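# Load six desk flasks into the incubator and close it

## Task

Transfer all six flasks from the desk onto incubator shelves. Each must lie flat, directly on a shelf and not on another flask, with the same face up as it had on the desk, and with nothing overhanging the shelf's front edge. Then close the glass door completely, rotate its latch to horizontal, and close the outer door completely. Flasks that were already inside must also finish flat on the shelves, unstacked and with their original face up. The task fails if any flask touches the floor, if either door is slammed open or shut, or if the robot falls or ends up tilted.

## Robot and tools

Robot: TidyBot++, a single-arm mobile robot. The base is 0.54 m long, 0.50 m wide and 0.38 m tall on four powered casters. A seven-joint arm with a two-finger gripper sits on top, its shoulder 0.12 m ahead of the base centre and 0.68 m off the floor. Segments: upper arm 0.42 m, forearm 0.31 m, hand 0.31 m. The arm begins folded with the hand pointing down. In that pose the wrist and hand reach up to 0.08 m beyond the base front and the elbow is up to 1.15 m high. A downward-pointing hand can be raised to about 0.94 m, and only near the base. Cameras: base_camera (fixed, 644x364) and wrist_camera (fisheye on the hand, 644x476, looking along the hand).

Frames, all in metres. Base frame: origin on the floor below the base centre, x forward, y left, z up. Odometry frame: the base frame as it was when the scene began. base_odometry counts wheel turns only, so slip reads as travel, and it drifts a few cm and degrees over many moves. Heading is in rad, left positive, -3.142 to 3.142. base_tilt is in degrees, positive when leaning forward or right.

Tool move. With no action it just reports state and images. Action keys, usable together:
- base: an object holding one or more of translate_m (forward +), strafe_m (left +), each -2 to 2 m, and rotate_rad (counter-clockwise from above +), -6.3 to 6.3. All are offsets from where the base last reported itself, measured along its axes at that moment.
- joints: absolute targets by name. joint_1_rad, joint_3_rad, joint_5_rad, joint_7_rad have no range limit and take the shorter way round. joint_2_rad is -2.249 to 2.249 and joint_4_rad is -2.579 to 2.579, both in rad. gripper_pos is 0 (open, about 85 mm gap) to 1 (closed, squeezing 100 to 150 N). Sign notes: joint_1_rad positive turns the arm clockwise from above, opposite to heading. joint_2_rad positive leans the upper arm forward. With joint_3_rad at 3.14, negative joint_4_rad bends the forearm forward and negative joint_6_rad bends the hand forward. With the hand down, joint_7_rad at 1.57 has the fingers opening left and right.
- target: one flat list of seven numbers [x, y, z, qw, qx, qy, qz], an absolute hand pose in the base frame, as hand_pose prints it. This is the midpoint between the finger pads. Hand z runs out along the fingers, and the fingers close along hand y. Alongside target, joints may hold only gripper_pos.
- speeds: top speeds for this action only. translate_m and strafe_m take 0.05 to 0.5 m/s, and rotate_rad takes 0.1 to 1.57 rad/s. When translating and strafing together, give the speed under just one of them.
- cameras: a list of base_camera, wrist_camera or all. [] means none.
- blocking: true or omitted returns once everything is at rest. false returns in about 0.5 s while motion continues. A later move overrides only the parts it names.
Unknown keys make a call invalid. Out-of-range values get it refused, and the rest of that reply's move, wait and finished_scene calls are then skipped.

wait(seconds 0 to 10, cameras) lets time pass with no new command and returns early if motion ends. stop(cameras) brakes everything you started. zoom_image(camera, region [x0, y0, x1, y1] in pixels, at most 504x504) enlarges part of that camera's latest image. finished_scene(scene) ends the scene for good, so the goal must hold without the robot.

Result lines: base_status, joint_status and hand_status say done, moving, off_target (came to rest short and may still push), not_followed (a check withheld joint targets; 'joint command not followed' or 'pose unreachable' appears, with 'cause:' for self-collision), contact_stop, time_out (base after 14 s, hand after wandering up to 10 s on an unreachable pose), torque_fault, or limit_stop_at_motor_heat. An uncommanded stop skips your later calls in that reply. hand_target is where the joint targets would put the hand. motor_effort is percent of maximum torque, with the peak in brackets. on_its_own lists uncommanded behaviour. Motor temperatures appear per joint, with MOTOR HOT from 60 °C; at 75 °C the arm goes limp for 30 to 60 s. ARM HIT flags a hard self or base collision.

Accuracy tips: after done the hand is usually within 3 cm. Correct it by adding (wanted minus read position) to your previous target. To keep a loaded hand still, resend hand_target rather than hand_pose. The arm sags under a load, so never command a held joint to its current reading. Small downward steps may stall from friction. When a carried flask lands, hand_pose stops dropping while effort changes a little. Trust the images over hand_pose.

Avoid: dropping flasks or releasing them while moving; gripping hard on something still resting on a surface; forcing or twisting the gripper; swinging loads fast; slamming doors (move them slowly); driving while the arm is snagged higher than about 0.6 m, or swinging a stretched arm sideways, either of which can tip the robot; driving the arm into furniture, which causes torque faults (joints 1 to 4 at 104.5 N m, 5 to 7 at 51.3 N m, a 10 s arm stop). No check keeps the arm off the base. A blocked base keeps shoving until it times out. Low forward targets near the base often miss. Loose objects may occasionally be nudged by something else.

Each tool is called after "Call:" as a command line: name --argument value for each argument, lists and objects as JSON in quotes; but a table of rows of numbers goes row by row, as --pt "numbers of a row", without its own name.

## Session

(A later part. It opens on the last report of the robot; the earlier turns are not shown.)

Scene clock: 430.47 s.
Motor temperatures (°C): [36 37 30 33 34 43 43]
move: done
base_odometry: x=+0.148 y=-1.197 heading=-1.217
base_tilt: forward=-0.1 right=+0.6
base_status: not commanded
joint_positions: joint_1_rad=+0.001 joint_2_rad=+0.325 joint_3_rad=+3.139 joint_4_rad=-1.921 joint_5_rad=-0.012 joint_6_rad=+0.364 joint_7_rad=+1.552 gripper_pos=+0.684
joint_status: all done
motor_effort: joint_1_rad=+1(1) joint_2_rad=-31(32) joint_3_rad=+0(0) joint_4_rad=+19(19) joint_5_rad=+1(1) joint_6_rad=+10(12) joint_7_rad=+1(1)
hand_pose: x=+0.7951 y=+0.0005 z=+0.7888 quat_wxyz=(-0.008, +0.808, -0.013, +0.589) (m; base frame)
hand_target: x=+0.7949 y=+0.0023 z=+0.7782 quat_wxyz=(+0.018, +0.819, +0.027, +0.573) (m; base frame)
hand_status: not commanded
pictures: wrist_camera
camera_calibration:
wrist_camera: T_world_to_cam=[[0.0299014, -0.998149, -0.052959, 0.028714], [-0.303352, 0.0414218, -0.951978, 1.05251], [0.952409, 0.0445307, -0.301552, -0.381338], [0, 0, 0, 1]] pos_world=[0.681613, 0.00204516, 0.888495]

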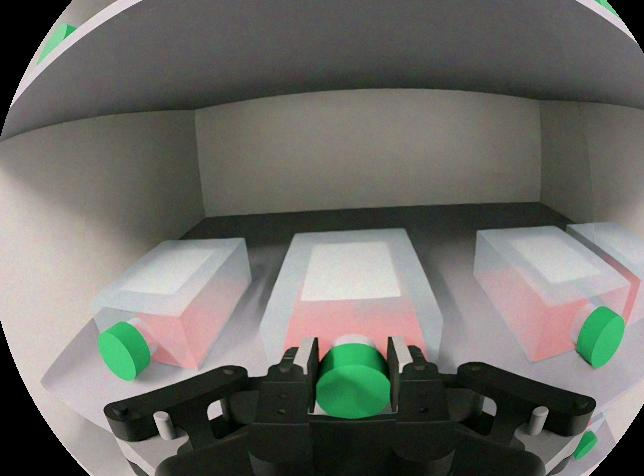

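Call:
move --joints '{"joint_6_rad": 0.292}' --cameras '[]'

Call:
move --joints '{"joint_2_rad": 0.330}' --cameras '["wrist_camera"]'

Scene clock: 431.67 s.
Motor temperatures (°C): [36 37 30 33 34 43 43]
move: done
base_odometry: x=+0.148 y=-1.197 heading=-1.217
base_tilt: forward=-0.2 right=+0.6
base_status: not commanded
joint_positions: joint_1_rad=+0.001 joint_2_rad=+0.322 joint_3_rad=+3.139 joint_4_rad=-1.918 joint_5_rad=-0.012 joint_6_rad=+0.351 joint_7_rad=+1.552 gripper_pos=+0.684
joint_status: all done
motor_effort: joint_1_rad=+1(1) joint_2_rad=-30(31) joint_3_rad=+0(0) joint_4_rad=+19(19) joint_5_rad=+1(1) joint_6_rad=+10(10) joint_7_rad=+1(1)
hand_pose: x=+0.7946 y=+0.0006 z=+0.7886 quat_wxyz=(-0.008, +0.810, -0.013, +0.586) (m; base frame)
hand_target: x=+0.7920 y=+0.0023 z=+0.7706 quat_wxyz=(+0.017, +0.826, +0.027, +0.562) (m; base frame)
hand_status: not commanded
pictures: none
No camera images: "cameras" was empty.

Scene clock: 431.97 s.
Motor temperatures (°C): [36 37 30 33 34 43 43]
move: done
base_odometry: x=+0.148 y=-1.197 heading=-1.217
base_tilt: forward=-0.1 right=+0.5
base_status: not commanded
joint_positions: joint_1_rad=+0.001 joint_2_rad=+0.322 joint_3_rad=+3.139 joint_4_rad=-1.918 joint_5_rad=-0.012 joint_6_rad=+0.351 joint_7_rad=+1.552 gripper_pos=+0.684
joint_status: all done
motor_effort: joint_1_rad=+1(1) joint_2_rad=-30(30) joint_3_rad=+0(0) joint_4_rad=+18(19) joint_5_rad=+1(1) joint_6_rad=+10(10) joint_7_rad=+1(1)
hand_pose: x=+0.7946 y=+0.0006 z=+0.7886 quat_wxyz=(-0.008, +0.810, -0.013, +0.586) (m; base frame)
hand_target: x=+0.7919 y=+0.0023 z=+0.7713 quat_wxyz=(+0.017, +0.826, +0.027, +0.563) (m; base frame)
hand_status: not commanded
pictures: wrist_camera
camera_calibration:
wrist_camera: T_world_to_cam=[[0.0296053, -0.998141, -0.0532811, 0.0292232], [-0.309857, 0.0415143, -0.949876, 1.05565], [0.950322, 0.0446309, -0.308052, -0.374188], [0, 0, 0, 1]] pos_world=[0.681836, 0.00204442, 0.889029]

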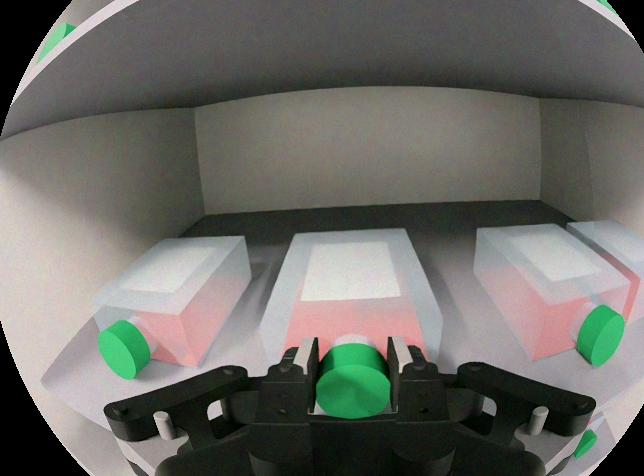

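Call:
move --joints '{"joint_4_rad": -1.892, "joint_6_rad": 0.262}' --cameras '["wrist_camera"]'

Scene clock: 433.00 s.
Motor temperatures (°C): [36 37 30 33 34 43 43]
move: done
base_odometry: x=+0.148 y=-1.197 heading=-1.217
base_tilt: forward=-0.1 right=+0.6
base_status: not commanded
joint_positions: joint_1_rad=+0.001 joint_2_rad=+0.322 joint_3_rad=+3.139 joint_4_rad=-1.904 joint_5_rad=-0.012 joint_6_rad=+0.327 joint_7_rad=+1.552 gripper_pos=+0.684
joint_status: all done
motor_effort: joint_1_rad=+1(1) joint_2_rad=-29(30) joint_3_rad=+0(0) joint_4_rad=+18(19) joint_5_rad=+1(1) joint_6_rad=+8(10) joint_7_rad=+0(1)
hand_pose: x=+0.7960 y=+0.0007 z=+0.7887 quat_wxyz=(-0.008, +0.813, -0.013, +0.582) (m; base frame)
hand_target: x=+0.7934 y=+0.0023 z=+0.7712 quat_wxyz=(+0.017, +0.830, +0.027, +0.557) (m; base frame)
hand_status: not commanded
pictures: wrist_camera
camera_calibration:
wrist_camera: T_world_to_cam=[[0.0292896, -0.998127, -0.0537099, 0.0298134], [-0.320459, 0.0415201, -0.946352, 1.06188], [0.946809, 0.0449301, -0.318643, -0.364443], [0, 0, 0, 1]] pos_world=[0.684474, 0.00204268, 0.890385]

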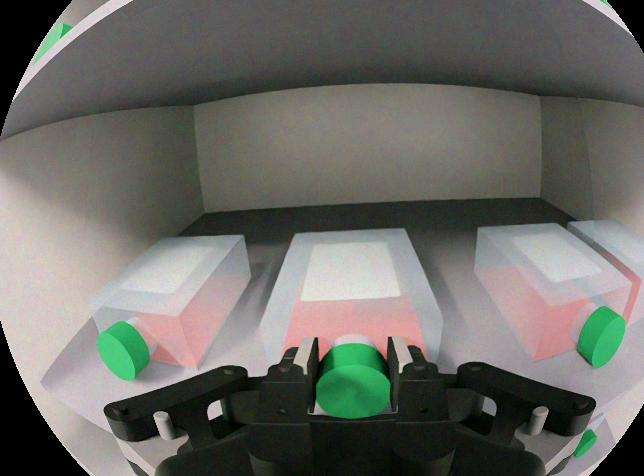

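Call:
move --joints '{"gripper_pos": 0.66}' --cameras '[]'

Call:
move --joints '{"gripper_pos": 0.5}' --cameras '["wrist_camera"]'

Scene clock: 434.30 s.
Motor temperatures (°C): [36 37 30 33 34 43 43]
move: done
base_odometry: x=+0.148 y=-1.197 heading=-1.217
base_tilt: forward=-0.2 right=+0.5
base_status: not commanded
joint_positions: joint_1_rad=+0.001 joint_2_rad=+0.322 joint_3_rad=+3.139 joint_4_rad=-1.904 joint_5_rad=-0.012 joint_6_rad=+0.326 joint_7_rad=+1.552 gripper_pos=+0.659
joint_status: all done
motor_effort: joint_1_rad=+0(1) joint_2_rad=-29(31) joint_3_rad=+0(0) joint_4_rad=+18(18) joint_5_rad=+0(1) joint_6_rad=+10(10) joint_7_rad=+1(1)
hand_pose: x=+0.7960 y=+0.0007 z=+0.7886 quat_wxyz=(-0.008, +0.813, -0.013, +0.582) (m; base frame)
hand_target: x=+0.7934 y=+0.0023 z=+0.7712 quat_wxyz=(+0.017, +0.830, +0.027, +0.557) (m; base frame)
hand_status: not commanded
pictures: none
No camera images: "cameras" was empty.

Scene clock: 434.90 s.
Motor temperatures (°C): [36 37 30 33 34 43 43]
move: done
base_odometry: x=+0.148 y=-1.197 heading=-1.217
base_tilt: forward=-0.2 right=+0.6
base_status: not commanded
joint_positions: joint_1_rad=+0.001 joint_2_rad=+0.322 joint_3_rad=+3.139 joint_4_rad=-1.904 joint_5_rad=-0.012 joint_6_rad=+0.326 joint_7_rad=+1.552 gripper_pos=+0.500
joint_status: all done
motor_effort: joint_1_rad=+1(1) joint_2_rad=-30(30) joint_3_rad=+0(0) joint_4_rad=+18(19) joint_5_rad=+1(1) joint_6_rad=+9(10) joint_7_rad=+0(1)
hand_pose: x=+0.7960 y=+0.0007 z=+0.7886 quat_wxyz=(-0.008, +0.813, -0.013, +0.582) (m; base frame)
hand_target: x=+0.7934 y=+0.0023 z=+0.7712 quat_wxyz=(+0.017, +0.830, +0.027, +0.557) (m; base frame)
hand_status: not commanded
pictures: wrist_camera
camera_calibration:
wrist_camera: T_world_to_cam=[[0.0292726, -0.998127, -0.0537191, 0.0298333], [-0.320759, 0.0415201, -0.946251, 1.06199], [0.946709, 0.0449301, -0.318942, -0.364108], [0, 0, 0, 1]] pos_world=[0.684475, 0.00204268, 0.890386]

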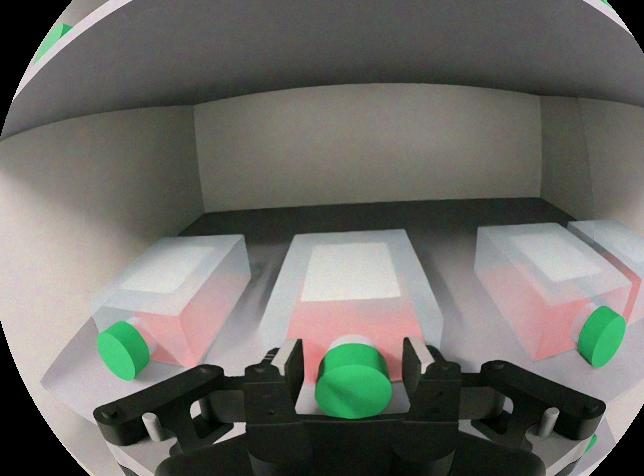

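Call:
move --base '{"translate_m": -0.15}' --speeds '{"translate_m": 0.2}' --cameras '["wrist_camera"]'

Scene clock: 436.77 s.
Motor temperatures (°C): [36 37 30 33 34 43 43]
move: done
base_odometry: x=+0.096 y=-1.056 heading=-1.217
base_tilt: forward=-0.2 right=+0.5
base_status: done
joint_positions: joint_1_rad=+0.001 joint_2_rad=+0.320 joint_3_rad=+3.139 joint_4_rad=-1.904 joint_5_rad=-0.012 joint_6_rad=+0.326 joint_7_rad=+1.552 gripper_pos=+0.500
joint_status: not commanded
motor_effort: joint_1_rad=+1(2) joint_2_rad=-30(33) joint_3_rad=+0(1) joint_4_rad=+18(19) joint_5_rad=+0(2) joint_6_rad=+9(10) joint_7_rad=+0(1)
hand_pose: x=+0.7958 y=+0.0008 z=+0.7899 quat_wxyz=(-0.008, +0.813, -0.013, +0.582) (m; base frame)
hand_target: x=+0.7934 y=+0.0023 z=+0.7712 quat_wxyz=(+0.017, +0.830, +0.027, +0.557) (m; base frame)
hand_status: not commanded
pictures: wrist_camera
camera_calibration:
wrist_camera: T_world_to_cam=[[0.0294635, -0.998123, -0.0536966, 0.0298524], [-0.319055, 0.0415188, -0.946826, 1.06224], [0.947278, 0.045029, -0.317233, -0.365293], [0, 0, 0, 1]] pos_world=[0.684068, 0.00214211, 0.891477]

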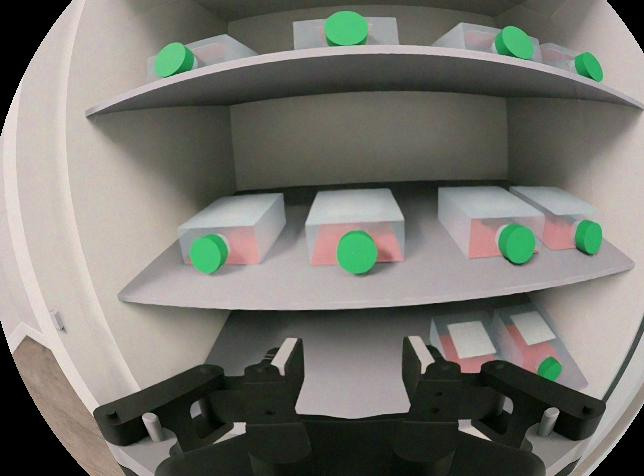

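Call:
move --base '{"translate_m": -0.3}' --speeds '{"translate_m": 0.3}' --cameras '["base_camera", "wrist_camera"]'

Scene clock: 444.70 s.
Motor temperatures (°C): [36 37 30 33 34 43 43]
move: done
base_odometry: x=-0.009 y=-0.775 heading=-1.216
base_tilt: forward=-0.1 right=+0.6
base_status: done
joint_positions: joint_1_rad=+0.001 joint_2_rad=+0.319 joint_3_rad=+3.139 joint_4_rad=-1.904 joint_5_rad=-0.012 joint_6_rad=+0.325 joint_7_rad=+1.552 gripper_pos=+0.500
joint_status: not commanded
motor_effort: joint_1_rad=+0(1) joint_2_rad=-30(32) joint_3_rad=+0(1) joint_4_rad=+18(20) joint_5_rad=+1(1) joint_6_rad=+9(10) joint_7_rad=+1(1)
hand_pose: x=+0.7957 y=+0.0008 z=+0.7906 quat_wxyz=(-0.008, +0.813, -0.013, +0.583) (m; base frame)
hand_target: x=+0.7934 y=+0.0023 z=+0.7712 quat_wxyz=(+0.017, +0.830, +0.027, +0.557) (m; base frame)
hand_status: not commanded
pictures: base_camera, wrist_camera
camera_calibration:
wrist_camera: T_world_to_cam=[[0.0295031, -0.998122, -0.053677, 0.0298458], [-0.318366, 0.0415204, -0.947058, 1.06248], [0.947509, 0.0450301, -0.316543, -0.365685], [0, 0, 0, 1]] pos_world=[0.683866, 0.0021421, 0.892074]

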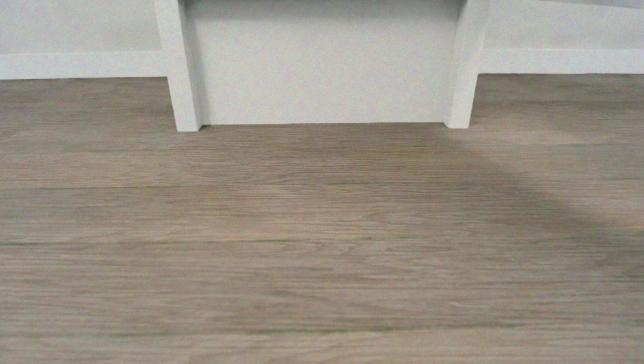

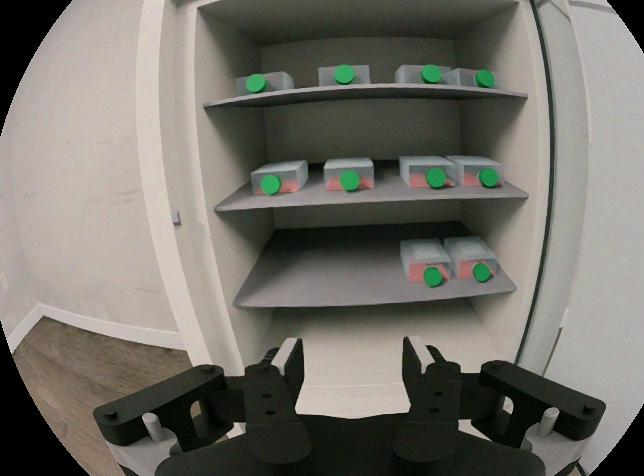

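Call:
move --base '{"translate_m": -1.075, "strafe_m": 0.925, "rotate_rad": 1.571}' --speeds '{"translate_m": 0.4, "rotate_rad": 0.6}' --joints '{"joint_2_rad": -0.01, "joint_4_rad": -0.78, "joint_5_rad": 0, "joint_6_rad": -1.515, "joint_7_rad": 1.635, "gripper_pos": 1.0}' --cameras '["base_camera", "wrist_camera"]'

Scene clock: 450.27 s.
Motor temperatures (°C): [36 37 30 33 34 43 43]
move: done
base_odometry: x=+0.486 y=+0.554 heading=+0.355
base_tilt: forward=-0.1 right=+0.5
base_status: done
joint_positions: joint_1_rad=+0.006 joint_2_rad=-0.012 joint_3_rad=+3.141 joint_4_rad=-0.798 joint_5_rad=-0.012 joint_6_rad=-1.447 joint_7_rad=+1.552 gripper_pos=+0.999
joint_status: all done
motor_effort: joint_1_rad=+0(4) joint_2_rad=-16(35) joint_3_rad=+0(4) joint_4_rad=+16(22) joint_5_rad=+2(2) joint_6_rad=+8(10) joint_7_rad=+1(2)
hand_pose: x=+0.5820 y=+0.0025 z=+1.1332 quat_wxyz=(-0.009, +0.899, -0.009, +0.439) (m; base frame)
hand_target: x=+0.5688 y=+0.0021 z=+1.1243 quat_wxyz=(+0.013, +0.909, +0.030, +0.415) (m; base frame)
hand_status: not commanded
pictures: base_camera, wrist_camera
camera_calibration:
wrist_camera: T_world_to_cam=[[0.0226097, -0.997862, -0.0613167, 0.0689812], [-0.612904, 0.0346198, -0.789399, 1.31169], [0.789834, 0.0554293, -0.610811, 0.370376], [0, 0, 0, 1]] pos_world=[0.509847, 0.00289359, 1.26591]

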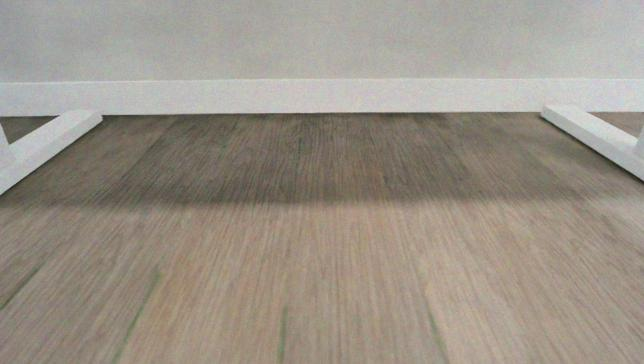

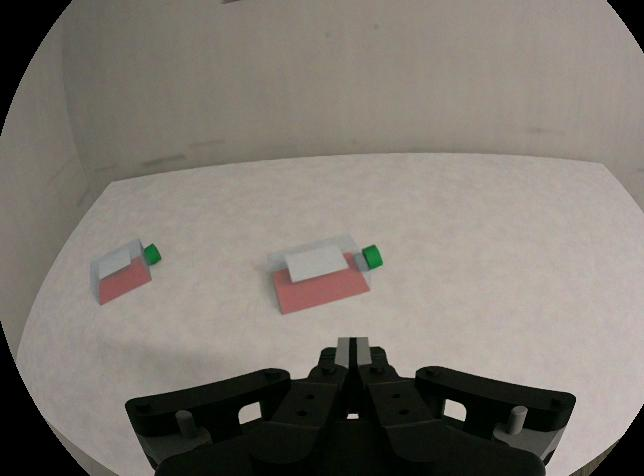

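Call:
zoom_image --camera "wrist_camera" --region '[260, 220, 400, 325]'

Scaled by 3.600.

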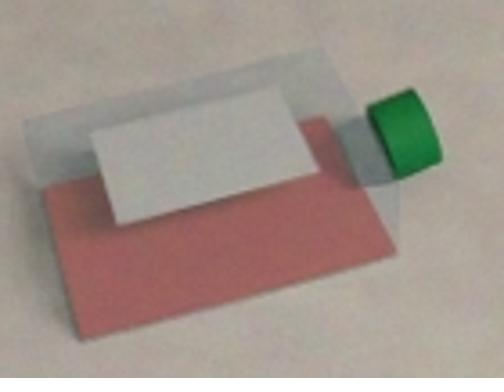

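Call:
move --joints '{"joint_2_rad": 0.435, "joint_4_rad": -0.60, "joint_6_rad": -1.174, "gripper_pos": 1.0}' --base '{"translate_m": 0.117, "strafe_m": -0.0196}' --speeds '{"translate_m": 0.15}' --cameras '["wrist_camera"]'

Scene clock: 455.17 s.
Motor temperatures (°C): [36 37 30 33 34 43 43]
move: done
base_odometry: x=+0.602 y=+0.577 heading=+0.355
base_tilt: forward=-0.1 right=+0.6
base_status: done
joint_positions: joint_1_rad=+0.006 joint_2_rad=+0.423 joint_3_rad=+3.141 joint_4_rad=-0.618 joint_5_rad=-0.012 joint_6_rad=-1.235 joint_7_rad=+1.552 gripper_pos=+0.999
joint_status: all done
motor_effort: joint_1_rad=+1(1) joint_2_rad=-33(42) joint_3_rad=+0(1) joint_4_rad=+19(22) joint_5_rad=+1(2) joint_6_rad=+8(9) joint_7_rad=+0(1)
hand_pose: x=+0.8002 y=+0.0011 z=+1.0222 quat_wxyz=(-0.009, +0.908, -0.011, +0.419) (m; base frame)
hand_target: x=+0.8166 y=+0.0021 z=+1.0384 quat_wxyz=(+0.014, +0.893, +0.029, +0.449) (m; base frame)
hand_status: not commanded
pictures: wrist_camera
camera_calibration:
wrist_camera: T_world_to_cam=[[0.0178908, -0.997778, -0.0641848, 0.0624754], [-0.646504, 0.037425, -0.761992, 1.35668], [0.762701, 0.0551284, -0.644398, 0.18633], [0, 0, 0, 1]] pos_world=[0.73387, 0.00129053, 1.15786]

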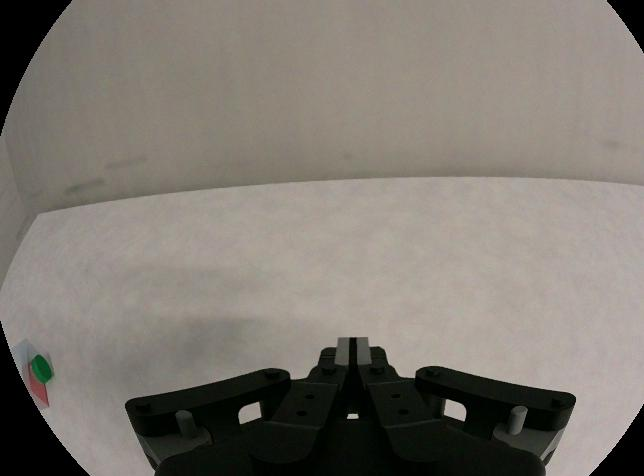

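Call:
move --joints '{"joint_4_rad": -0.735}' --cameras '["wrist_camera"]'

Scene clock: 456.80 s.
Motor temperatures (°C): [36 37 30 33 34 43 43]
move: done
base_odometry: x=+0.602 y=+0.577 heading=+0.355
base_tilt: forward=-0.1 right=+0.6
base_status: not commanded
joint_positions: joint_1_rad=+0.006 joint_2_rad=+0.426 joint_3_rad=+3.141 joint_4_rad=-0.730 joint_5_rad=-0.012 joint_6_rad=-1.231 joint_7_rad=+1.552 gripper_pos=+0.999
joint_status: all done
motor_effort: joint_1_rad=+1(1) joint_2_rad=-34(36) joint_3_rad=+0(0) joint_4_rad=+19(21) joint_5_rad=+1(1) joint_6_rad=+7(8) joint_7_rad=+1(1)
hand_pose: x=+0.7938 y=+0.0011 z=+0.9647 quat_wxyz=(-0.009, +0.930, -0.011, +0.368) (m; base frame)
hand_target: x=+0.8085 y=+0.0022 z=+0.9686 quat_wxyz=(+0.012, +0.921, +0.030, +0.388) (m; base frame)
hand_status: not commanded
pictures: wrist_camera
camera_calibration:
wrist_camera: T_world_to_cam=[[0.0105933, -0.997737, -0.0664012, 0.0669148], [-0.726809, 0.037924, -0.685792, 1.29897], [0.686758, 0.0555258, -0.724762, 0.29201], [0, 0, 0, 1]] pos_world=[0.74285, 0.00128736, 1.1069]

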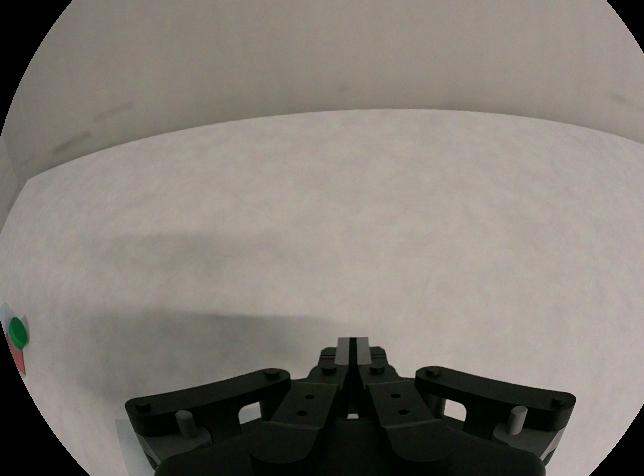

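Call:
move --joints '{"joint_4_rad": -0.786}' --cameras '["wrist_camera"]'

Scene clock: 457.87 s.
Motor temperatures (°C): [36 37 30 33 34 43 43]
move: done
base_odometry: x=+0.602 y=+0.577 heading=+0.355
base_tilt: forward=-0.1 right=+0.6
base_status: not commanded
joint_positions: joint_1_rad=+0.006 joint_2_rad=+0.427 joint_3_rad=+3.141 joint_4_rad=-0.780 joint_5_rad=-0.012 joint_6_rad=-1.231 joint_7_rad=+1.552 gripper_pos=+0.999
joint_status: all done
motor_effort: joint_1_rad=+1(1) joint_2_rad=-34(36) joint_3_rad=+0(0) joint_4_rad=+20(20) joint_5_rad=+1(1) joint_6_rad=+8(8) joint_7_rad=+0(1)
hand_pose: x=+0.7885 y=+0.0012 z=+0.9395 quat_wxyz=(-0.008, +0.939, -0.011, +0.345) (m; base frame)
hand_target: x=+0.8030 y=+0.0022 z=+0.9426 quat_wxyz=(+0.011, +0.931, +0.030, +0.365) (m; base frame)
hand_status: not commanded
pictures: wrist_camera
camera_calibration:
wrist_camera: T_world_to_cam=[[0.00723915, -0.997718, -0.0671298, 0.0686627], [-0.760213, 0.038121, -0.648555, 1.26915], [0.649634, 0.0557279, -0.758202, 0.338047], [0, 0, 0, 1]] pos_world=[0.744724, 0.00128584, 1.08403]

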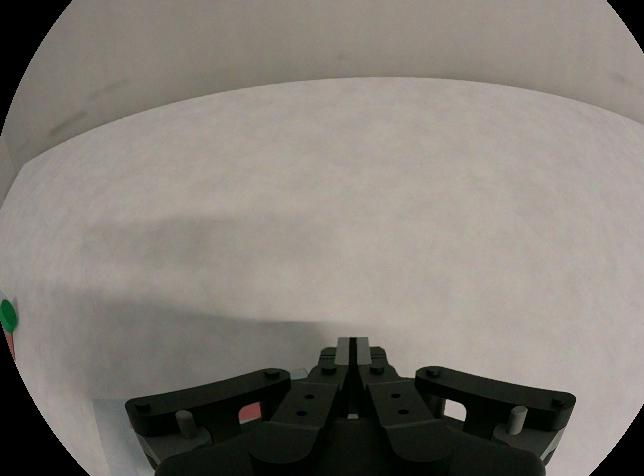

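Call:
move --base '{"translate_m": -0.0217, "strafe_m": -0.0014}' --speeds '{"translate_m": 0.08}' --cameras '["wrist_camera"]'

Call:
move --base '{"translate_m": -0.0245, "strafe_m": -0.0108}' --speeds '{"translate_m": 0.08}' --cameras '["wrist_camera"]'

Call:
move --base '{"translate_m": -0.0295, "strafe_m": -0.002}' --speeds '{"translate_m": 0.08}' --cameras '["wrist_camera"]'

Scene clock: 461.07 s.
Motor temperatures (°C): [36 37 30 33 34 43 43]
move: done
base_odometry: x=+0.582 y=+0.568 heading=+0.356
base_tilt: forward=-0.1 right=+0.6
base_status: done
joint_positions: joint_1_rad=+0.006 joint_2_rad=+0.422 joint_3_rad=+3.141 joint_4_rad=-0.780 joint_5_rad=-0.012 joint_6_rad=-1.230 joint_7_rad=+1.552 gripper_pos=+0.999
joint_status: not commanded
motor_effort: joint_1_rad=+1(2) joint_2_rad=-34(37) joint_3_rad=+0(1) joint_4_rad=+18(20) joint_5_rad=+1(1) joint_6_rad=+7(8) joint_7_rad=+1(1)
hand_pose: x=+0.7874 y=+0.0012 z=+0.9434 quat_wxyz=(-0.008, +0.937, -0.011, +0.348) (m; base frame)
hand_target: x=+0.8030 y=+0.0022 z=+0.9426 quat_wxyz=(+0.011, +0.931, +0.030, +0.365) (m; base frame)
hand_status: not commanded
pictures: wrist_camera
camera_calibration:
wrist_camera: T_world_to_cam=[[0.00768146, -0.997718, -0.0670808, 0.0685362], [-0.755915, 0.0381217, -0.653559, 1.27218], [0.654625, 0.0557276, -0.753897, 0.333698], [0, 0, 0, 1]] pos_world=[0.742687, 0.00128584, 1.08762]

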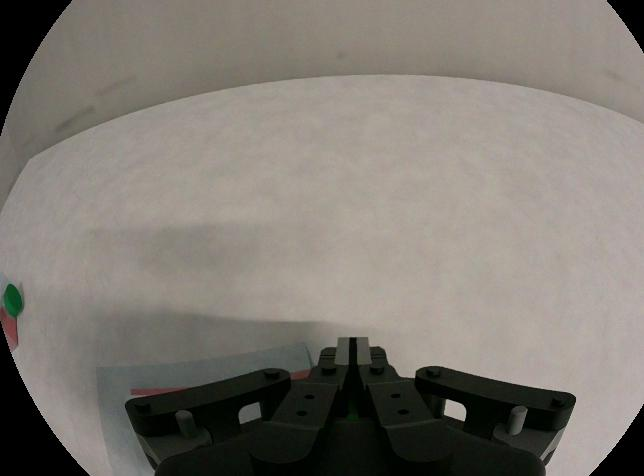

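Scene clock: 461.93 s.
Motor temperatures (°C): [36 37 30 33 34 43 43]
move: done
base_odometry: x=+0.563 y=+0.550 heading=+0.356
base_tilt: forward=-0.1 right=+0.6
base_status: done
joint_positions: joint_1_rad=+0.006 joint_2_rad=+0.422 joint_3_rad=+3.141 joint_4_rad=-0.780 joint_5_rad=-0.012 joint_6_rad=-1.229 joint_7_rad=+1.552 gripper_pos=+0.999
joint_status: not commanded
motor_effort: joint_1_rad=+1(2) joint_2_rad=-34(38) joint_3_rad=+0(1) joint_4_rad=+19(20) joint_5_rad=+0(1) joint_6_rad=+6(7) joint_7_rad=+1(1)
hand_pose: x=+0.7876 y=+0.0014 z=+0.9435 quat_wxyz=(-0.009, +0.937, -0.011, +0.348) (m; base frame)
hand_target: x=+0.8030 y=+0.0022 z=+0.9426 quat_wxyz=(+0.011, +0.931, +0.030, +0.365) (m; base frame)
hand_status: not commanded
pictures: wrist_camera
camera_calibration:
wrist_camera: T_world_to_cam=[[0.00810047, -0.997718, -0.0670278, 0.0683721], [-0.755316, 0.0378221, -0.654268, 1.27264], [0.655311, 0.0559271, -0.753286, 0.332525], [0, 0, 0, 1]] pos_world=[0.742781, 0.00148519, 1.08771]

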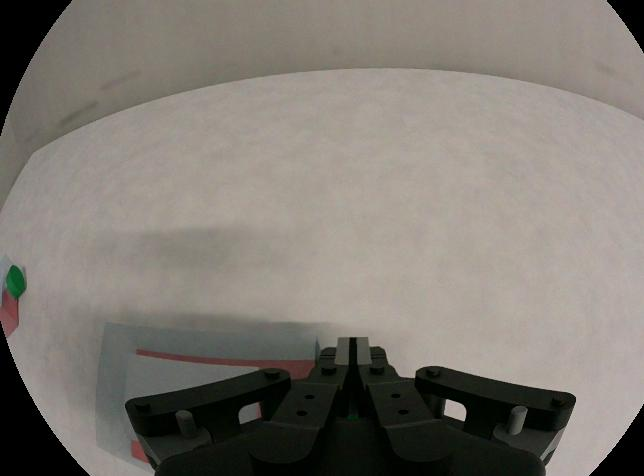

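Scene clock: 462.87 s.
Motor temperatures (°C): [36 37 30 33 34 43 43]
move: done
base_odometry: x=+0.536 y=+0.537 heading=+0.356
base_tilt: forward=-0.1 right=+0.5
base_status: done
joint_positions: joint_1_rad=+0.006 joint_2_rad=+0.422 joint_3_rad=+3.141 joint_4_rad=-0.780 joint_5_rad=-0.012 joint_6_rad=-1.228 joint_7_rad=+1.552 gripper_pos=+0.999
joint_status: not commanded
motor_effort: joint_1_rad=+0(2) joint_2_rad=-34(37) joint_3_rad=+0(1) joint_4_rad=+19(20) joint_5_rad=+1(1) joint_6_rad=+7(8) joint_7_rad=+1(1)
hand_pose: x=+0.7880 y=+0.0014 z=+0.9433 quat_wxyz=(-0.009, +0.937, -0.011, +0.348) (m; base frame)
hand_target: x=+0.8030 y=+0.0022 z=+0.9426 quat_wxyz=(+0.011, +0.931, +0.030, +0.365) (m; base frame)
hand_status: not commanded
pictures: wrist_camera
camera_calibration:
wrist_camera: T_world_to_cam=[[0.00811912, -0.997718, -0.0670269, 0.0683414], [-0.755131, 0.0378232, -0.654482, 1.27282], [0.655523, 0.0559279, -0.753101, 0.331819], [0, 0, 0, 1]] pos_world=[0.74308, 0.00148519, 1.08751]

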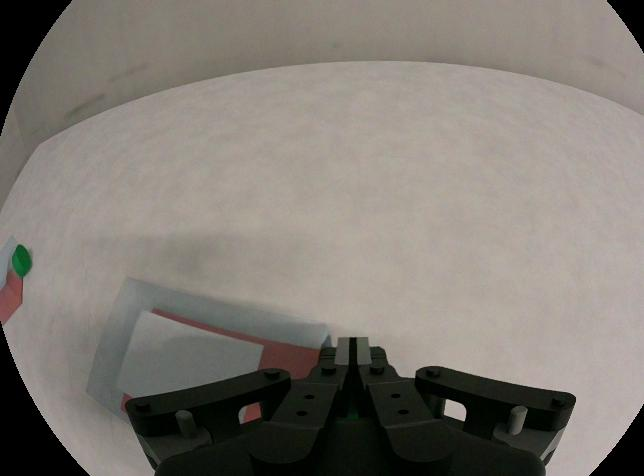

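Call:
move --base '{"translate_m": -0.0286, "strafe_m": 0.0078}' --speeds '{"translate_m": 0.08}' --joints '{"joint_2_rad": 0.442}' --cameras '["wrist_camera"]'

Call:
move --base '{"translate_m": -0.0243, "strafe_m": 0.0171}' --speeds '{"translate_m": 0.08}' --cameras '["wrist_camera"]'

Call:
move --base '{"translate_m": -0.0178, "strafe_m": 0.026}' --speeds '{"translate_m": 0.08}' --cameras '["wrist_camera"]'

Scene clock: 464.63 s.
Motor temperatures (°C): [36 37 30 33 34 43 43]
move: done
base_odometry: x=+0.507 y=+0.534 heading=+0.356
base_tilt: forward=-0.1 right=+0.6
base_status: done
joint_positions: joint_1_rad=+0.006 joint_2_rad=+0.428 joint_3_rad=+3.141 joint_4_rad=-0.780 joint_5_rad=-0.012 joint_6_rad=-1.226 joint_7_rad=+1.552 gripper_pos=+0.999
joint_status: all done
motor_effort: joint_1_rad=+1(2) joint_2_rad=-34(36) joint_3_rad=+0(1) joint_4_rad=+19(20) joint_5_rad=+0(1) joint_6_rad=+7(8) joint_7_rad=+0(1)
hand_pose: x=+0.7898 y=+0.0014 z=+0.9399 quat_wxyz=(-0.009, +0.938, -0.011, +0.347) (m; base frame)
hand_target: x=+0.8048 y=+0.0022 z=+0.9378 quat_wxyz=(+0.011, +0.932, +0.030, +0.361) (m; base frame)
hand_status: not commanded
pictures: wrist_camera
camera_calibration:
wrist_camera: T_world_to_cam=[[0.00776788, -0.997714, -0.0671238, 0.0684679], [-0.757818, 0.037922, -0.651363, 1.27112], [0.65242, 0.0559273, -0.755792, 0.332984], [0, 0, 0, 1]] pos_world=[0.745503, 0.00148502, 1.08422]

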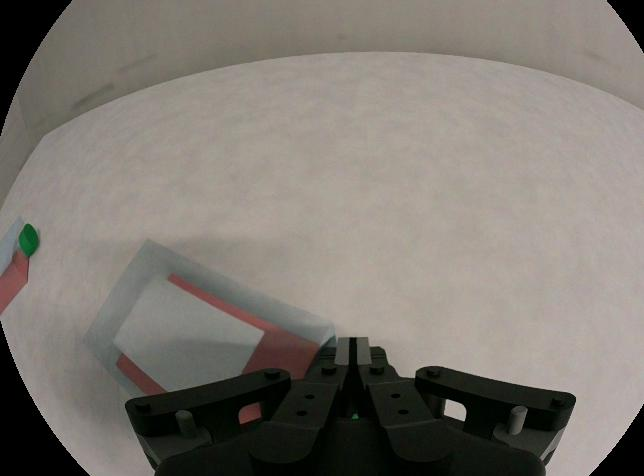

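Scene clock: 465.57 s.
Motor temperatures (°C): [36 37 30 33 34 43 43]
move: done
base_odometry: x=+0.478 y=+0.542 heading=+0.356
base_tilt: forward=-0.1 right=+0.6
base_status: done
joint_positions: joint_1_rad=+0.005 joint_2_rad=+0.429 joint_3_rad=+3.141 joint_4_rad=-0.780 joint_5_rad=-0.012 joint_6_rad=-1.226 joint_7_rad=+1.552 gripper_pos=+0.999
joint_status: not commanded
motor_effort: joint_1_rad=+1(3) joint_2_rad=-34(36) joint_3_rad=+0(2) joint_4_rad=+19(20) joint_5_rad=+1(1) joint_6_rad=+6(8) joint_7_rad=+0(1)
hand_pose: x=+0.7902 y=+0.0014 z=+0.9391 quat_wxyz=(-0.009, +0.938, -0.011, +0.346) (m; base frame)
hand_target: x=+0.8048 y=+0.0022 z=+0.9378 quat_wxyz=(+0.011, +0.932, +0.030, +0.361) (m; base frame)
hand_status: not commanded
pictures: wrist_camera
camera_calibration:
wrist_camera: T_world_to_cam=[[0.00778192, -0.997718, -0.0670659, 0.0684439], [-0.758419, 0.037822, -0.650669, 1.27074], [0.651721, 0.0559275, -0.756394, 0.333296], [0, 0, 0, 1]] pos_world=[0.746008, 0.00158519, 1.08353]

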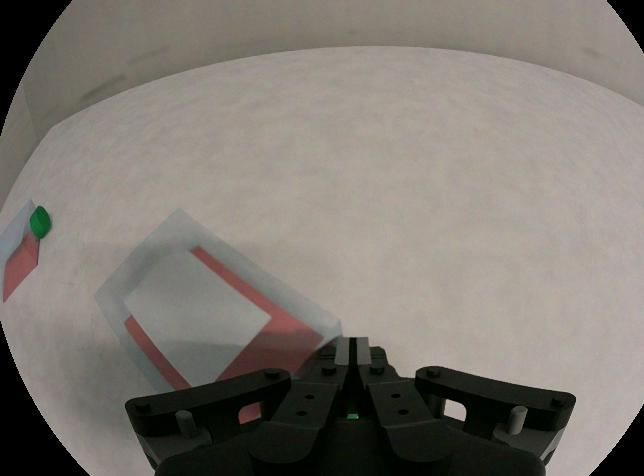

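Scene clock: 466.50 s.
Motor temperatures (°C): [36 37 30 33 34 43 43]
move: done
base_odometry: x=+0.452 y=+0.560 heading=+0.356
base_tilt: forward=-0.1 right=+0.5
base_status: done
joint_positions: joint_1_rad=+0.004 joint_2_rad=+0.430 joint_3_rad=+3.141 joint_4_rad=-0.780 joint_5_rad=-0.012 joint_6_rad=-1.226 joint_7_rad=+1.552 gripper_pos=+0.999
joint_status: not commanded
motor_effort: joint_1_rad=+0(4) joint_2_rad=-34(36) joint_3_rad=+0(2) joint_4_rad=+19(20) joint_5_rad=+1(2) joint_6_rad=+7(8) joint_7_rad=+0(1)
hand_pose: x=+0.7904 y=+0.0024 z=+0.9386 quat_wxyz=(-0.009, +0.938, -0.011, +0.346) (m; base frame)
hand_target: x=+0.8048 y=+0.0022 z=+0.9378 quat_wxyz=(+0.011, +0.932, +0.030, +0.361) (m; base frame)
hand_status: not commanded
pictures: wrist_camera
camera_calibration:
wrist_camera: T_world_to_cam=[[0.00922139, -0.997703, -0.0671151, 0.0681814], [-0.758908, 0.0367219, -0.650162, 1.27043], [0.651133, 0.0569296, -0.756826, 0.333583], [0, 0, 0, 1]] pos_world=[0.746307, 0.00238124, 1.08303]

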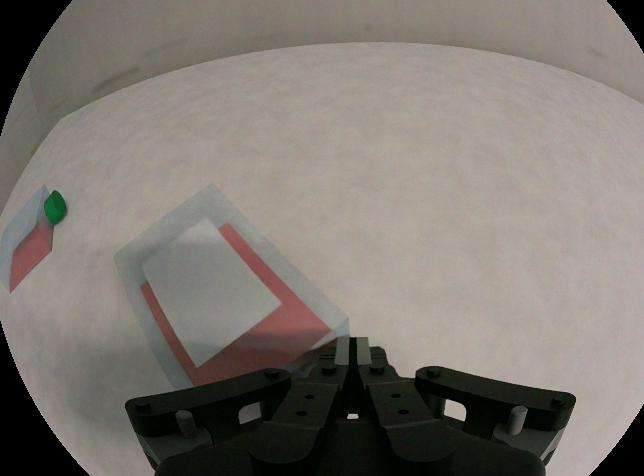

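Call:
move --base '{"translate_m": -0.0243, "strafe_m": 0.0179}' --speeds '{"translate_m": 0.08}' --cameras '["wrist_camera"]'

Call:
move --base '{"translate_m": -0.0171, "strafe_m": 0.0251}' --speeds '{"translate_m": 0.08}' --cameras '["wrist_camera"]'

Scene clock: 468.03 s.
Motor temperatures (°C): [36 37 30 33 34 43 43]
move: done
base_odometry: x=+0.423 y=+0.568 heading=+0.356
base_tilt: forward=-0.2 right=+0.6
base_status: done
joint_positions: joint_1_rad=+0.004 joint_2_rad=+0.430 joint_3_rad=+3.141 joint_4_rad=-0.780 joint_5_rad=-0.012 joint_6_rad=-1.226 joint_7_rad=+1.552 gripper_pos=+0.999
joint_status: not commanded
motor_effort: joint_1_rad=+1(3) joint_2_rad=-35(38) joint_3_rad=+0(2) joint_4_rad=+19(20) joint_5_rad=+0(1) joint_6_rad=+7(8) joint_7_rad=+1(1)
hand_pose: x=+0.7905 y=+0.0024 z=+0.9383 quat_wxyz=(-0.009, +0.938, -0.011, +0.346) (m; base frame)
hand_target: x=+0.8048 y=+0.0022 z=+0.9378 quat_wxyz=(+0.011, +0.932, +0.030, +0.361) (m; base frame)
hand_status: not commanded
pictures: wrist_camera
camera_calibration:
wrist_camera: T_world_to_cam=[[0.00919293, -0.997703, -0.0671171, 0.0682826], [-0.759183, 0.0367207, -0.649841, 1.27025], [0.650812, 0.0569281, -0.757101, 0.333757], [0, 0, 0, 1]] pos_world=[0.746509, 0.00248125, 1.08273]

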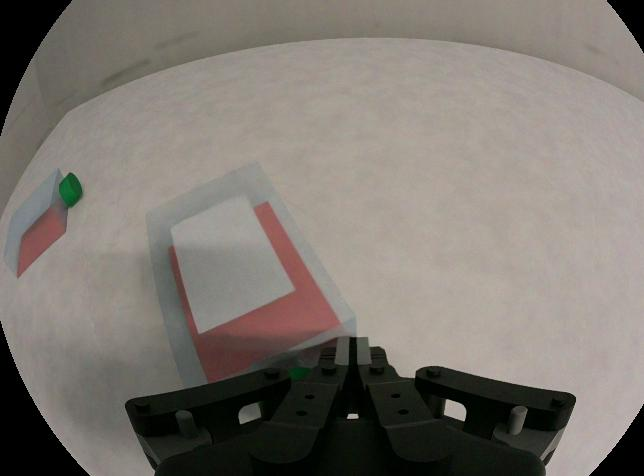

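Scene clock: 468.93 s.
Motor temperatures (°C): [36 37 30 33 34 43 43]
move: done
base_odometry: x=+0.398 y=+0.586 heading=+0.356
base_tilt: forward=-0.1 right=+0.6
base_status: done
joint_positions: joint_1_rad=+0.003 joint_2_rad=+0.431 joint_3_rad=+3.141 joint_4_rad=-0.780 joint_5_rad=-0.012 joint_6_rad=-1.226 joint_7_rad=+1.552 gripper_pos=+0.999
joint_status: not commanded
motor_effort: joint_1_rad=+1(3) joint_2_rad=-34(38) joint_3_rad=+0(2) joint_4_rad=+19(20) joint_5_rad=+1(1) joint_6_rad=+7(8) joint_7_rad=+1(1)
hand_pose: x=+0.7907 y=+0.0031 z=+0.9378 quat_wxyz=(-0.009, +0.938, -0.010, +0.345) (m; base frame)
hand_target: x=+0.8048 y=+0.0022 z=+0.9378 quat_wxyz=(+0.011, +0.932, +0.030, +0.361) (m; base frame)
hand_status: not commanded
pictures: wrist_camera
camera_calibration:
wrist_camera: T_world_to_cam=[[0.0100606, -0.997694, -0.0671254, 0.0682104], [-0.759703, 0.0360226, -0.649272, 1.26997], [0.650192, 0.0575274, -0.757589, 0.334214], [0, 0, 0, 1]] pos_world=[0.74681, 0.00307895, 1.08233]

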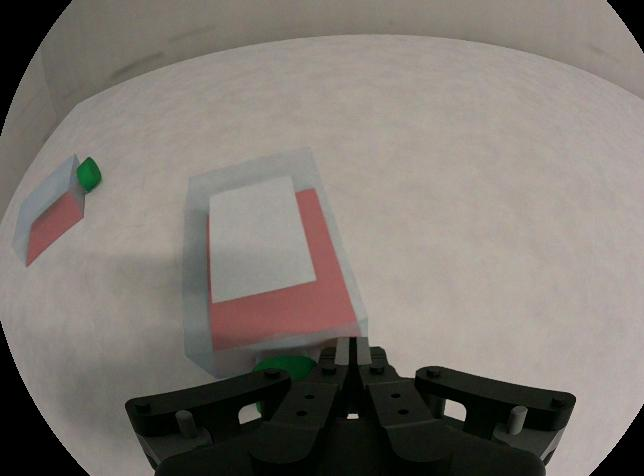

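Call:
move --joints '{"joint_4_rad": -0.58}' --cameras '[]'

Call:
move --base '{"translate_m": -0.2}' --speeds '{"translate_m": 0.25}' --cameras '["wrist_camera"]'

Scene clock: 472.90 s.
Motor temperatures (°C): [36 37 30 33 34 43 43]
move: done
base_odometry: x=+0.398 y=+0.586 heading=+0.356
base_tilt: forward=-0.2 right=+0.6
base_status: not commanded
joint_positions: joint_1_rad=+0.003 joint_2_rad=+0.427 joint_3_rad=+3.141 joint_4_rad=-0.596 joint_5_rad=-0.012 joint_6_rad=-1.226 joint_7_rad=+1.552 gripper_pos=+0.999
joint_status: all done
motor_effort: joint_1_rad=+0(1) joint_2_rad=-33(36) joint_3_rad=+0(0) joint_4_rad=+18(21) joint_5_rad=+1(1) joint_6_rad=+8(8) joint_7_rad=+1(1)
hand_pose: x=+0.8043 y=+0.0030 z=+1.0329 quat_wxyz=(-0.010, +0.902, -0.009, +0.431) (m; base frame)
hand_target: x=+0.8196 y=+0.0021 z=+1.0439 quat_wxyz=(+0.014, +0.890, +0.029, +0.455) (m; base frame)
hand_status: not commanded
pictures: none
No camera images: "cameras" was empty.

Scene clock: 474.57 s.
Motor temperatures (°C): [36 38 30 33 34 43 43]
move: done
base_odometry: x=+0.210 y=+0.516 heading=+0.356
base_tilt: forward=-0.2 right=+0.5
base_status: done
joint_positions: joint_1_rad=+0.003 joint_2_rad=+0.428 joint_3_rad=+3.141 joint_4_rad=-0.596 joint_5_rad=-0.012 joint_6_rad=-1.225 joint_7_rad=+1.552 gripper_pos=+0.999
joint_status: not commanded
motor_effort: joint_1_rad=+1(3) joint_2_rad=-33(38) joint_3_rad=+0(1) joint_4_rad=+18(20) joint_5_rad=+0(2) joint_6_rad=+7(9) joint_7_rad=+0(1)
hand_pose: x=+0.8046 y=+0.0031 z=+1.0327 quat_wxyz=(-0.010, +0.902, -0.009, +0.431) (m; base frame)
hand_target: x=+0.8196 y=+0.0021 z=+1.0439 quat_wxyz=(+0.014, +0.890, +0.029, +0.455) (m; base frame)
hand_status: not commanded
pictures: wrist_camera
camera_calibration:
wrist_camera: T_world_to_cam=[[0.0223927, -0.997725, -0.0635799, 0.060888], [-0.625599, 0.035622, -0.779331, 1.36853], [0.779824, 0.0572268, -0.623378, 0.154092], [0, 0, 0, 1]] pos_world=[0.734625, 0.00318139, 1.16647]

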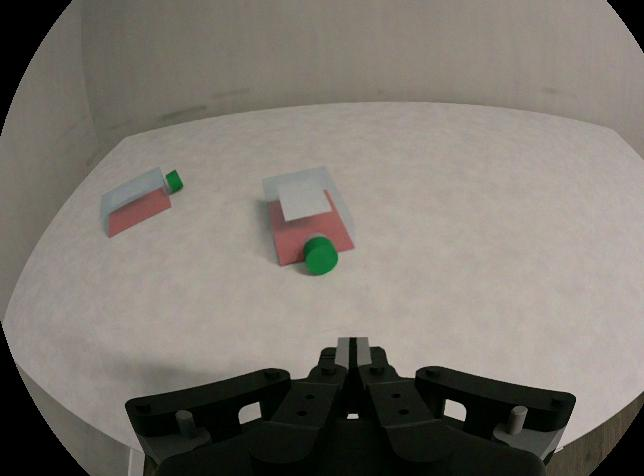

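Call:
zoom_image --camera "wrist_camera" --region '[250, 155, 370, 285]'

Scaled by 3.877.

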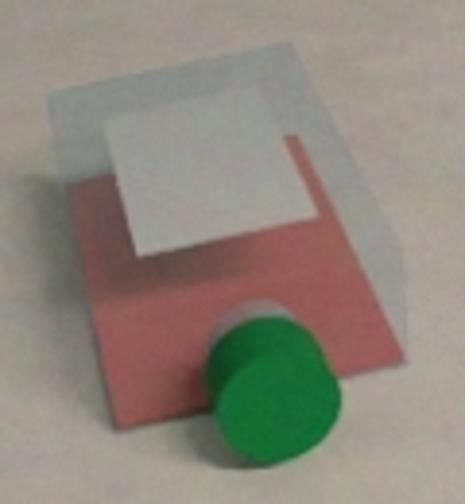

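Call:
move --base '{"translate_m": 0.2346, "strafe_m": -0.1925, "rotate_rad": 0.293}' --speeds '{"translate_m": 0.2, "rotate_rad": 0.4}' --joints '{"joint_2_rad": -0.038, "joint_4_rad": -1.70, "joint_6_rad": -0.192, "joint_7_rad": 1.635, "gripper_pos": 0.5}' --cameras '["wrist_camera"]'

Scene clock: 479.90 s.
Motor temperatures (°C): [36 38 30 33 34 43 43]
move: done
base_odometry: x=+0.497 y=+0.418 heading=+0.650
base_tilt: forward=-0.1 right=+0.6
base_status: done
joint_positions: joint_1_rad=-0.003 joint_2_rad=-0.034 joint_3_rad=+3.141 joint_4_rad=-1.691 joint_5_rad=-0.012 joint_6_rad=-0.253 joint_7_rad=+1.552 gripper_pos=+0.500
joint_status: all done
motor_effort: joint_1_rad=+1(4) joint_2_rad=-20(34) joint_3_rad=+1(2) joint_4_rad=+22(23) joint_5_rad=+0(2) joint_6_rad=+9(10) joint_7_rad=+1(2)
hand_pose: x=+0.7114 y=+0.0043 z=+0.9721 quat_wxyz=(-0.011, +0.816, -0.010, +0.578) (m; base frame)
hand_target: x=+0.7150 y=+0.0023 z=+0.9867 quat_wxyz=(+0.019, +0.799, +0.026, +0.600) (m; base frame)
hand_status: not commanded
pictures: wrist_camera
camera_calibration:
wrist_camera: T_world_to_cam=[[0.0377464, -0.997725, -0.0558574, 0.0419474], [-0.329907, 0.040321, -0.943152, 1.21185], [0.943259, 0.0540283, -0.327634, -0.214753], [0, 0, 0, 1]] pos_world=[0.60078, 0.00459194, 1.07494]

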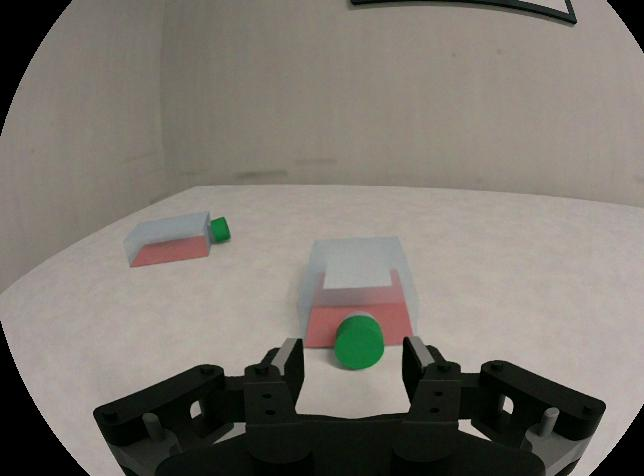

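Call:
move --joints '{"joint_6_rad": -0.094, "joint_2_rad": -0.01}' --cameras '[]'

Call:
move --joints '{"joint_4_rad": -1.787}' --cameras '["wrist_camera"]'

Scene clock: 481.90 s.
Motor temperatures (°C): [36 38 30 33 34 43 43]
move: done
base_odometry: x=+0.497 y=+0.418 heading=+0.650
base_tilt: forward=-0.2 right=+0.6
base_status: not commanded
joint_positions: joint_1_rad=-0.003 joint_2_rad=-0.022 joint_3_rad=+3.141 joint_4_rad=-1.692 joint_5_rad=-0.012 joint_6_rad=-0.143 joint_7_rad=+1.552 gripper_pos=+0.500
joint_status: all done
motor_effort: joint_1_rad=+1(1) joint_2_rad=-21(22) joint_3_rad=+0(1) joint_4_rad=+22(23) joint_5_rad=+1(1) joint_6_rad=+10(11) joint_7_rad=+0(2)
hand_pose: x=+0.7248 y=+0.0040 z=+0.9962 quat_wxyz=(-0.011, +0.788, -0.010, +0.616) (m; base frame)
hand_target: x=+0.7312 y=+0.0023 z=+0.9993 quat_wxyz=(+0.020, +0.778, +0.026, +0.628) (m; base frame)
hand_status: not commanded
pictures: none
No camera images: "cameras" was empty.

Scene clock: 482.80 s.
Motor temperatures (°C): [36 38 30 33 34 43 43]
move: done
base_odometry: x=+0.497 y=+0.418 heading=+0.650
base_tilt: forward=-0.1 right=+0.6
base_status: not commanded
joint_positions: joint_1_rad=-0.003 joint_2_rad=-0.019 joint_3_rad=+3.141 joint_4_rad=-1.784 joint_5_rad=-0.012 joint_6_rad=-0.143 joint_7_rad=+1.552 gripper_pos=+0.500
joint_status: all done
motor_effort: joint_1_rad=+0(1) joint_2_rad=-21(22) joint_3_rad=+0(1) joint_4_rad=+22(24) joint_5_rad=+0(2) joint_6_rad=+9(10) joint_7_rad=+0(1)
hand_pose: x=+0.7131 y=+0.0039 z=+0.9386 quat_wxyz=(-0.011, +0.816, -0.011, +0.578) (m; base frame)
hand_target: x=+0.7199 y=+0.0023 z=+0.9462 quat_wxyz=(+0.019, +0.804, +0.026, +0.593) (m; base frame)
hand_status: not commanded
pictures: wrist_camera
camera_calibration:
wrist_camera: T_world_to_cam=[[0.036381, -0.997788, -0.0556437, 0.0403184], [-0.328934, 0.0406216, -0.943479, 1.18044], [0.943652, 0.0526278, -0.326729, -0.228431], [0, 0, 0, 1]] pos_world=[0.602381, 0.00429957, 1.04133]

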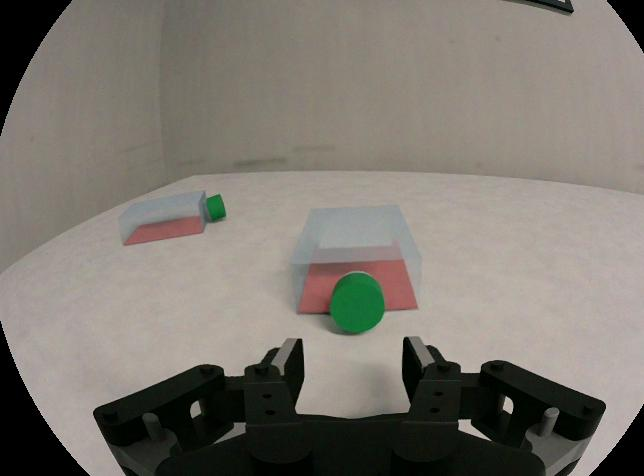

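Call:
move --base '{"translate_m": 0.0755, "strafe_m": -0.0035}' --speeds '{"translate_m": 0.1}' --cameras '[]'

Call:
move --joints '{"gripper_pos": 0.62}' --cameras '["wrist_camera"]'

Scene clock: 485.77 s.
Motor temperatures (°C): [36 37 30 33 34 43 43]
move: done
base_odometry: x=+0.560 y=+0.460 heading=+0.649
base_tilt: forward=-0.1 right=+0.6
base_status: done
joint_positions: joint_1_rad=-0.003 joint_2_rad=-0.016 joint_3_rad=+3.141 joint_4_rad=-1.784 joint_5_rad=-0.012 joint_6_rad=-0.143 joint_7_rad=+1.552 gripper_pos=+0.500
joint_status: not commanded
motor_effort: joint_1_rad=+0(2) joint_2_rad=-21(23) joint_3_rad=+0(2) joint_4_rad=+22(23) joint_5_rad=+1(1) joint_6_rad=+9(10) joint_7_rad=+1(1)
hand_pose: x=+0.7138 y=+0.0039 z=+0.9369 quat_wxyz=(-0.011, +0.817, -0.011, +0.577) (m; base frame)
hand_target: x=+0.7199 y=+0.0023 z=+0.9462 quat_wxyz=(+0.019, +0.804, +0.026, +0.593) (m; base frame)
hand_status: not commanded
pictures: none
No camera images: "cameras" was empty.

Scene clock: 486.30 s.
Motor temperatures (°C): [36 37 30 33 34 43 43]
move: done
base_odometry: x=+0.560 y=+0.460 heading=+0.649
base_tilt: forward=-0.2 right=+0.6
base_status: not commanded
joint_positions: joint_1_rad=-0.003 joint_2_rad=-0.016 joint_3_rad=+3.141 joint_4_rad=-1.784 joint_5_rad=-0.012 joint_6_rad=-0.143 joint_7_rad=+1.552 gripper_pos=+0.620
joint_status: all done
motor_effort: joint_1_rad=+1(1) joint_2_rad=-21(21) joint_3_rad=+0(1) joint_4_rad=+21(22) joint_5_rad=+1(1) joint_6_rad=+9(10) joint_7_rad=+0(1)
hand_pose: x=+0.7138 y=+0.0039 z=+0.9369 quat_wxyz=(-0.011, +0.817, -0.011, +0.577) (m; base frame)
hand_target: x=+0.7199 y=+0.0023 z=+0.9462 quat_wxyz=(+0.019, +0.804, +0.026, +0.593) (m; base frame)
hand_status: not commanded
pictures: wrist_camera
camera_calibration:
wrist_camera: T_world_to_cam=[[0.0362207, -0.997788, -0.055747, 0.0404087], [-0.33162, 0.040622, -0.942538, 1.18011], [0.942717, 0.0526262, -0.329415, -0.226479], [0, 0, 0, 1]] pos_world=[0.603391, 0.00429958, 1.03995]

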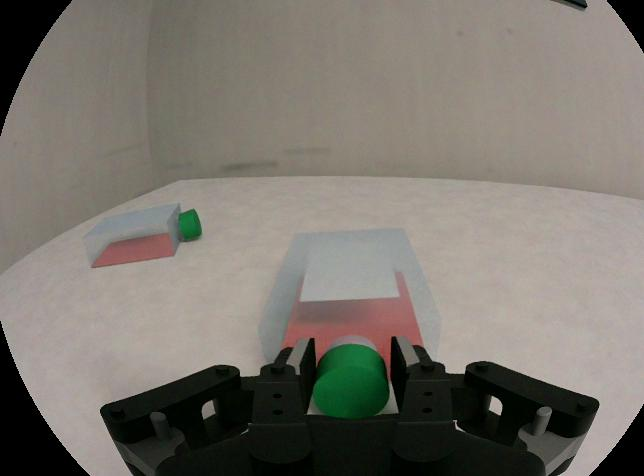

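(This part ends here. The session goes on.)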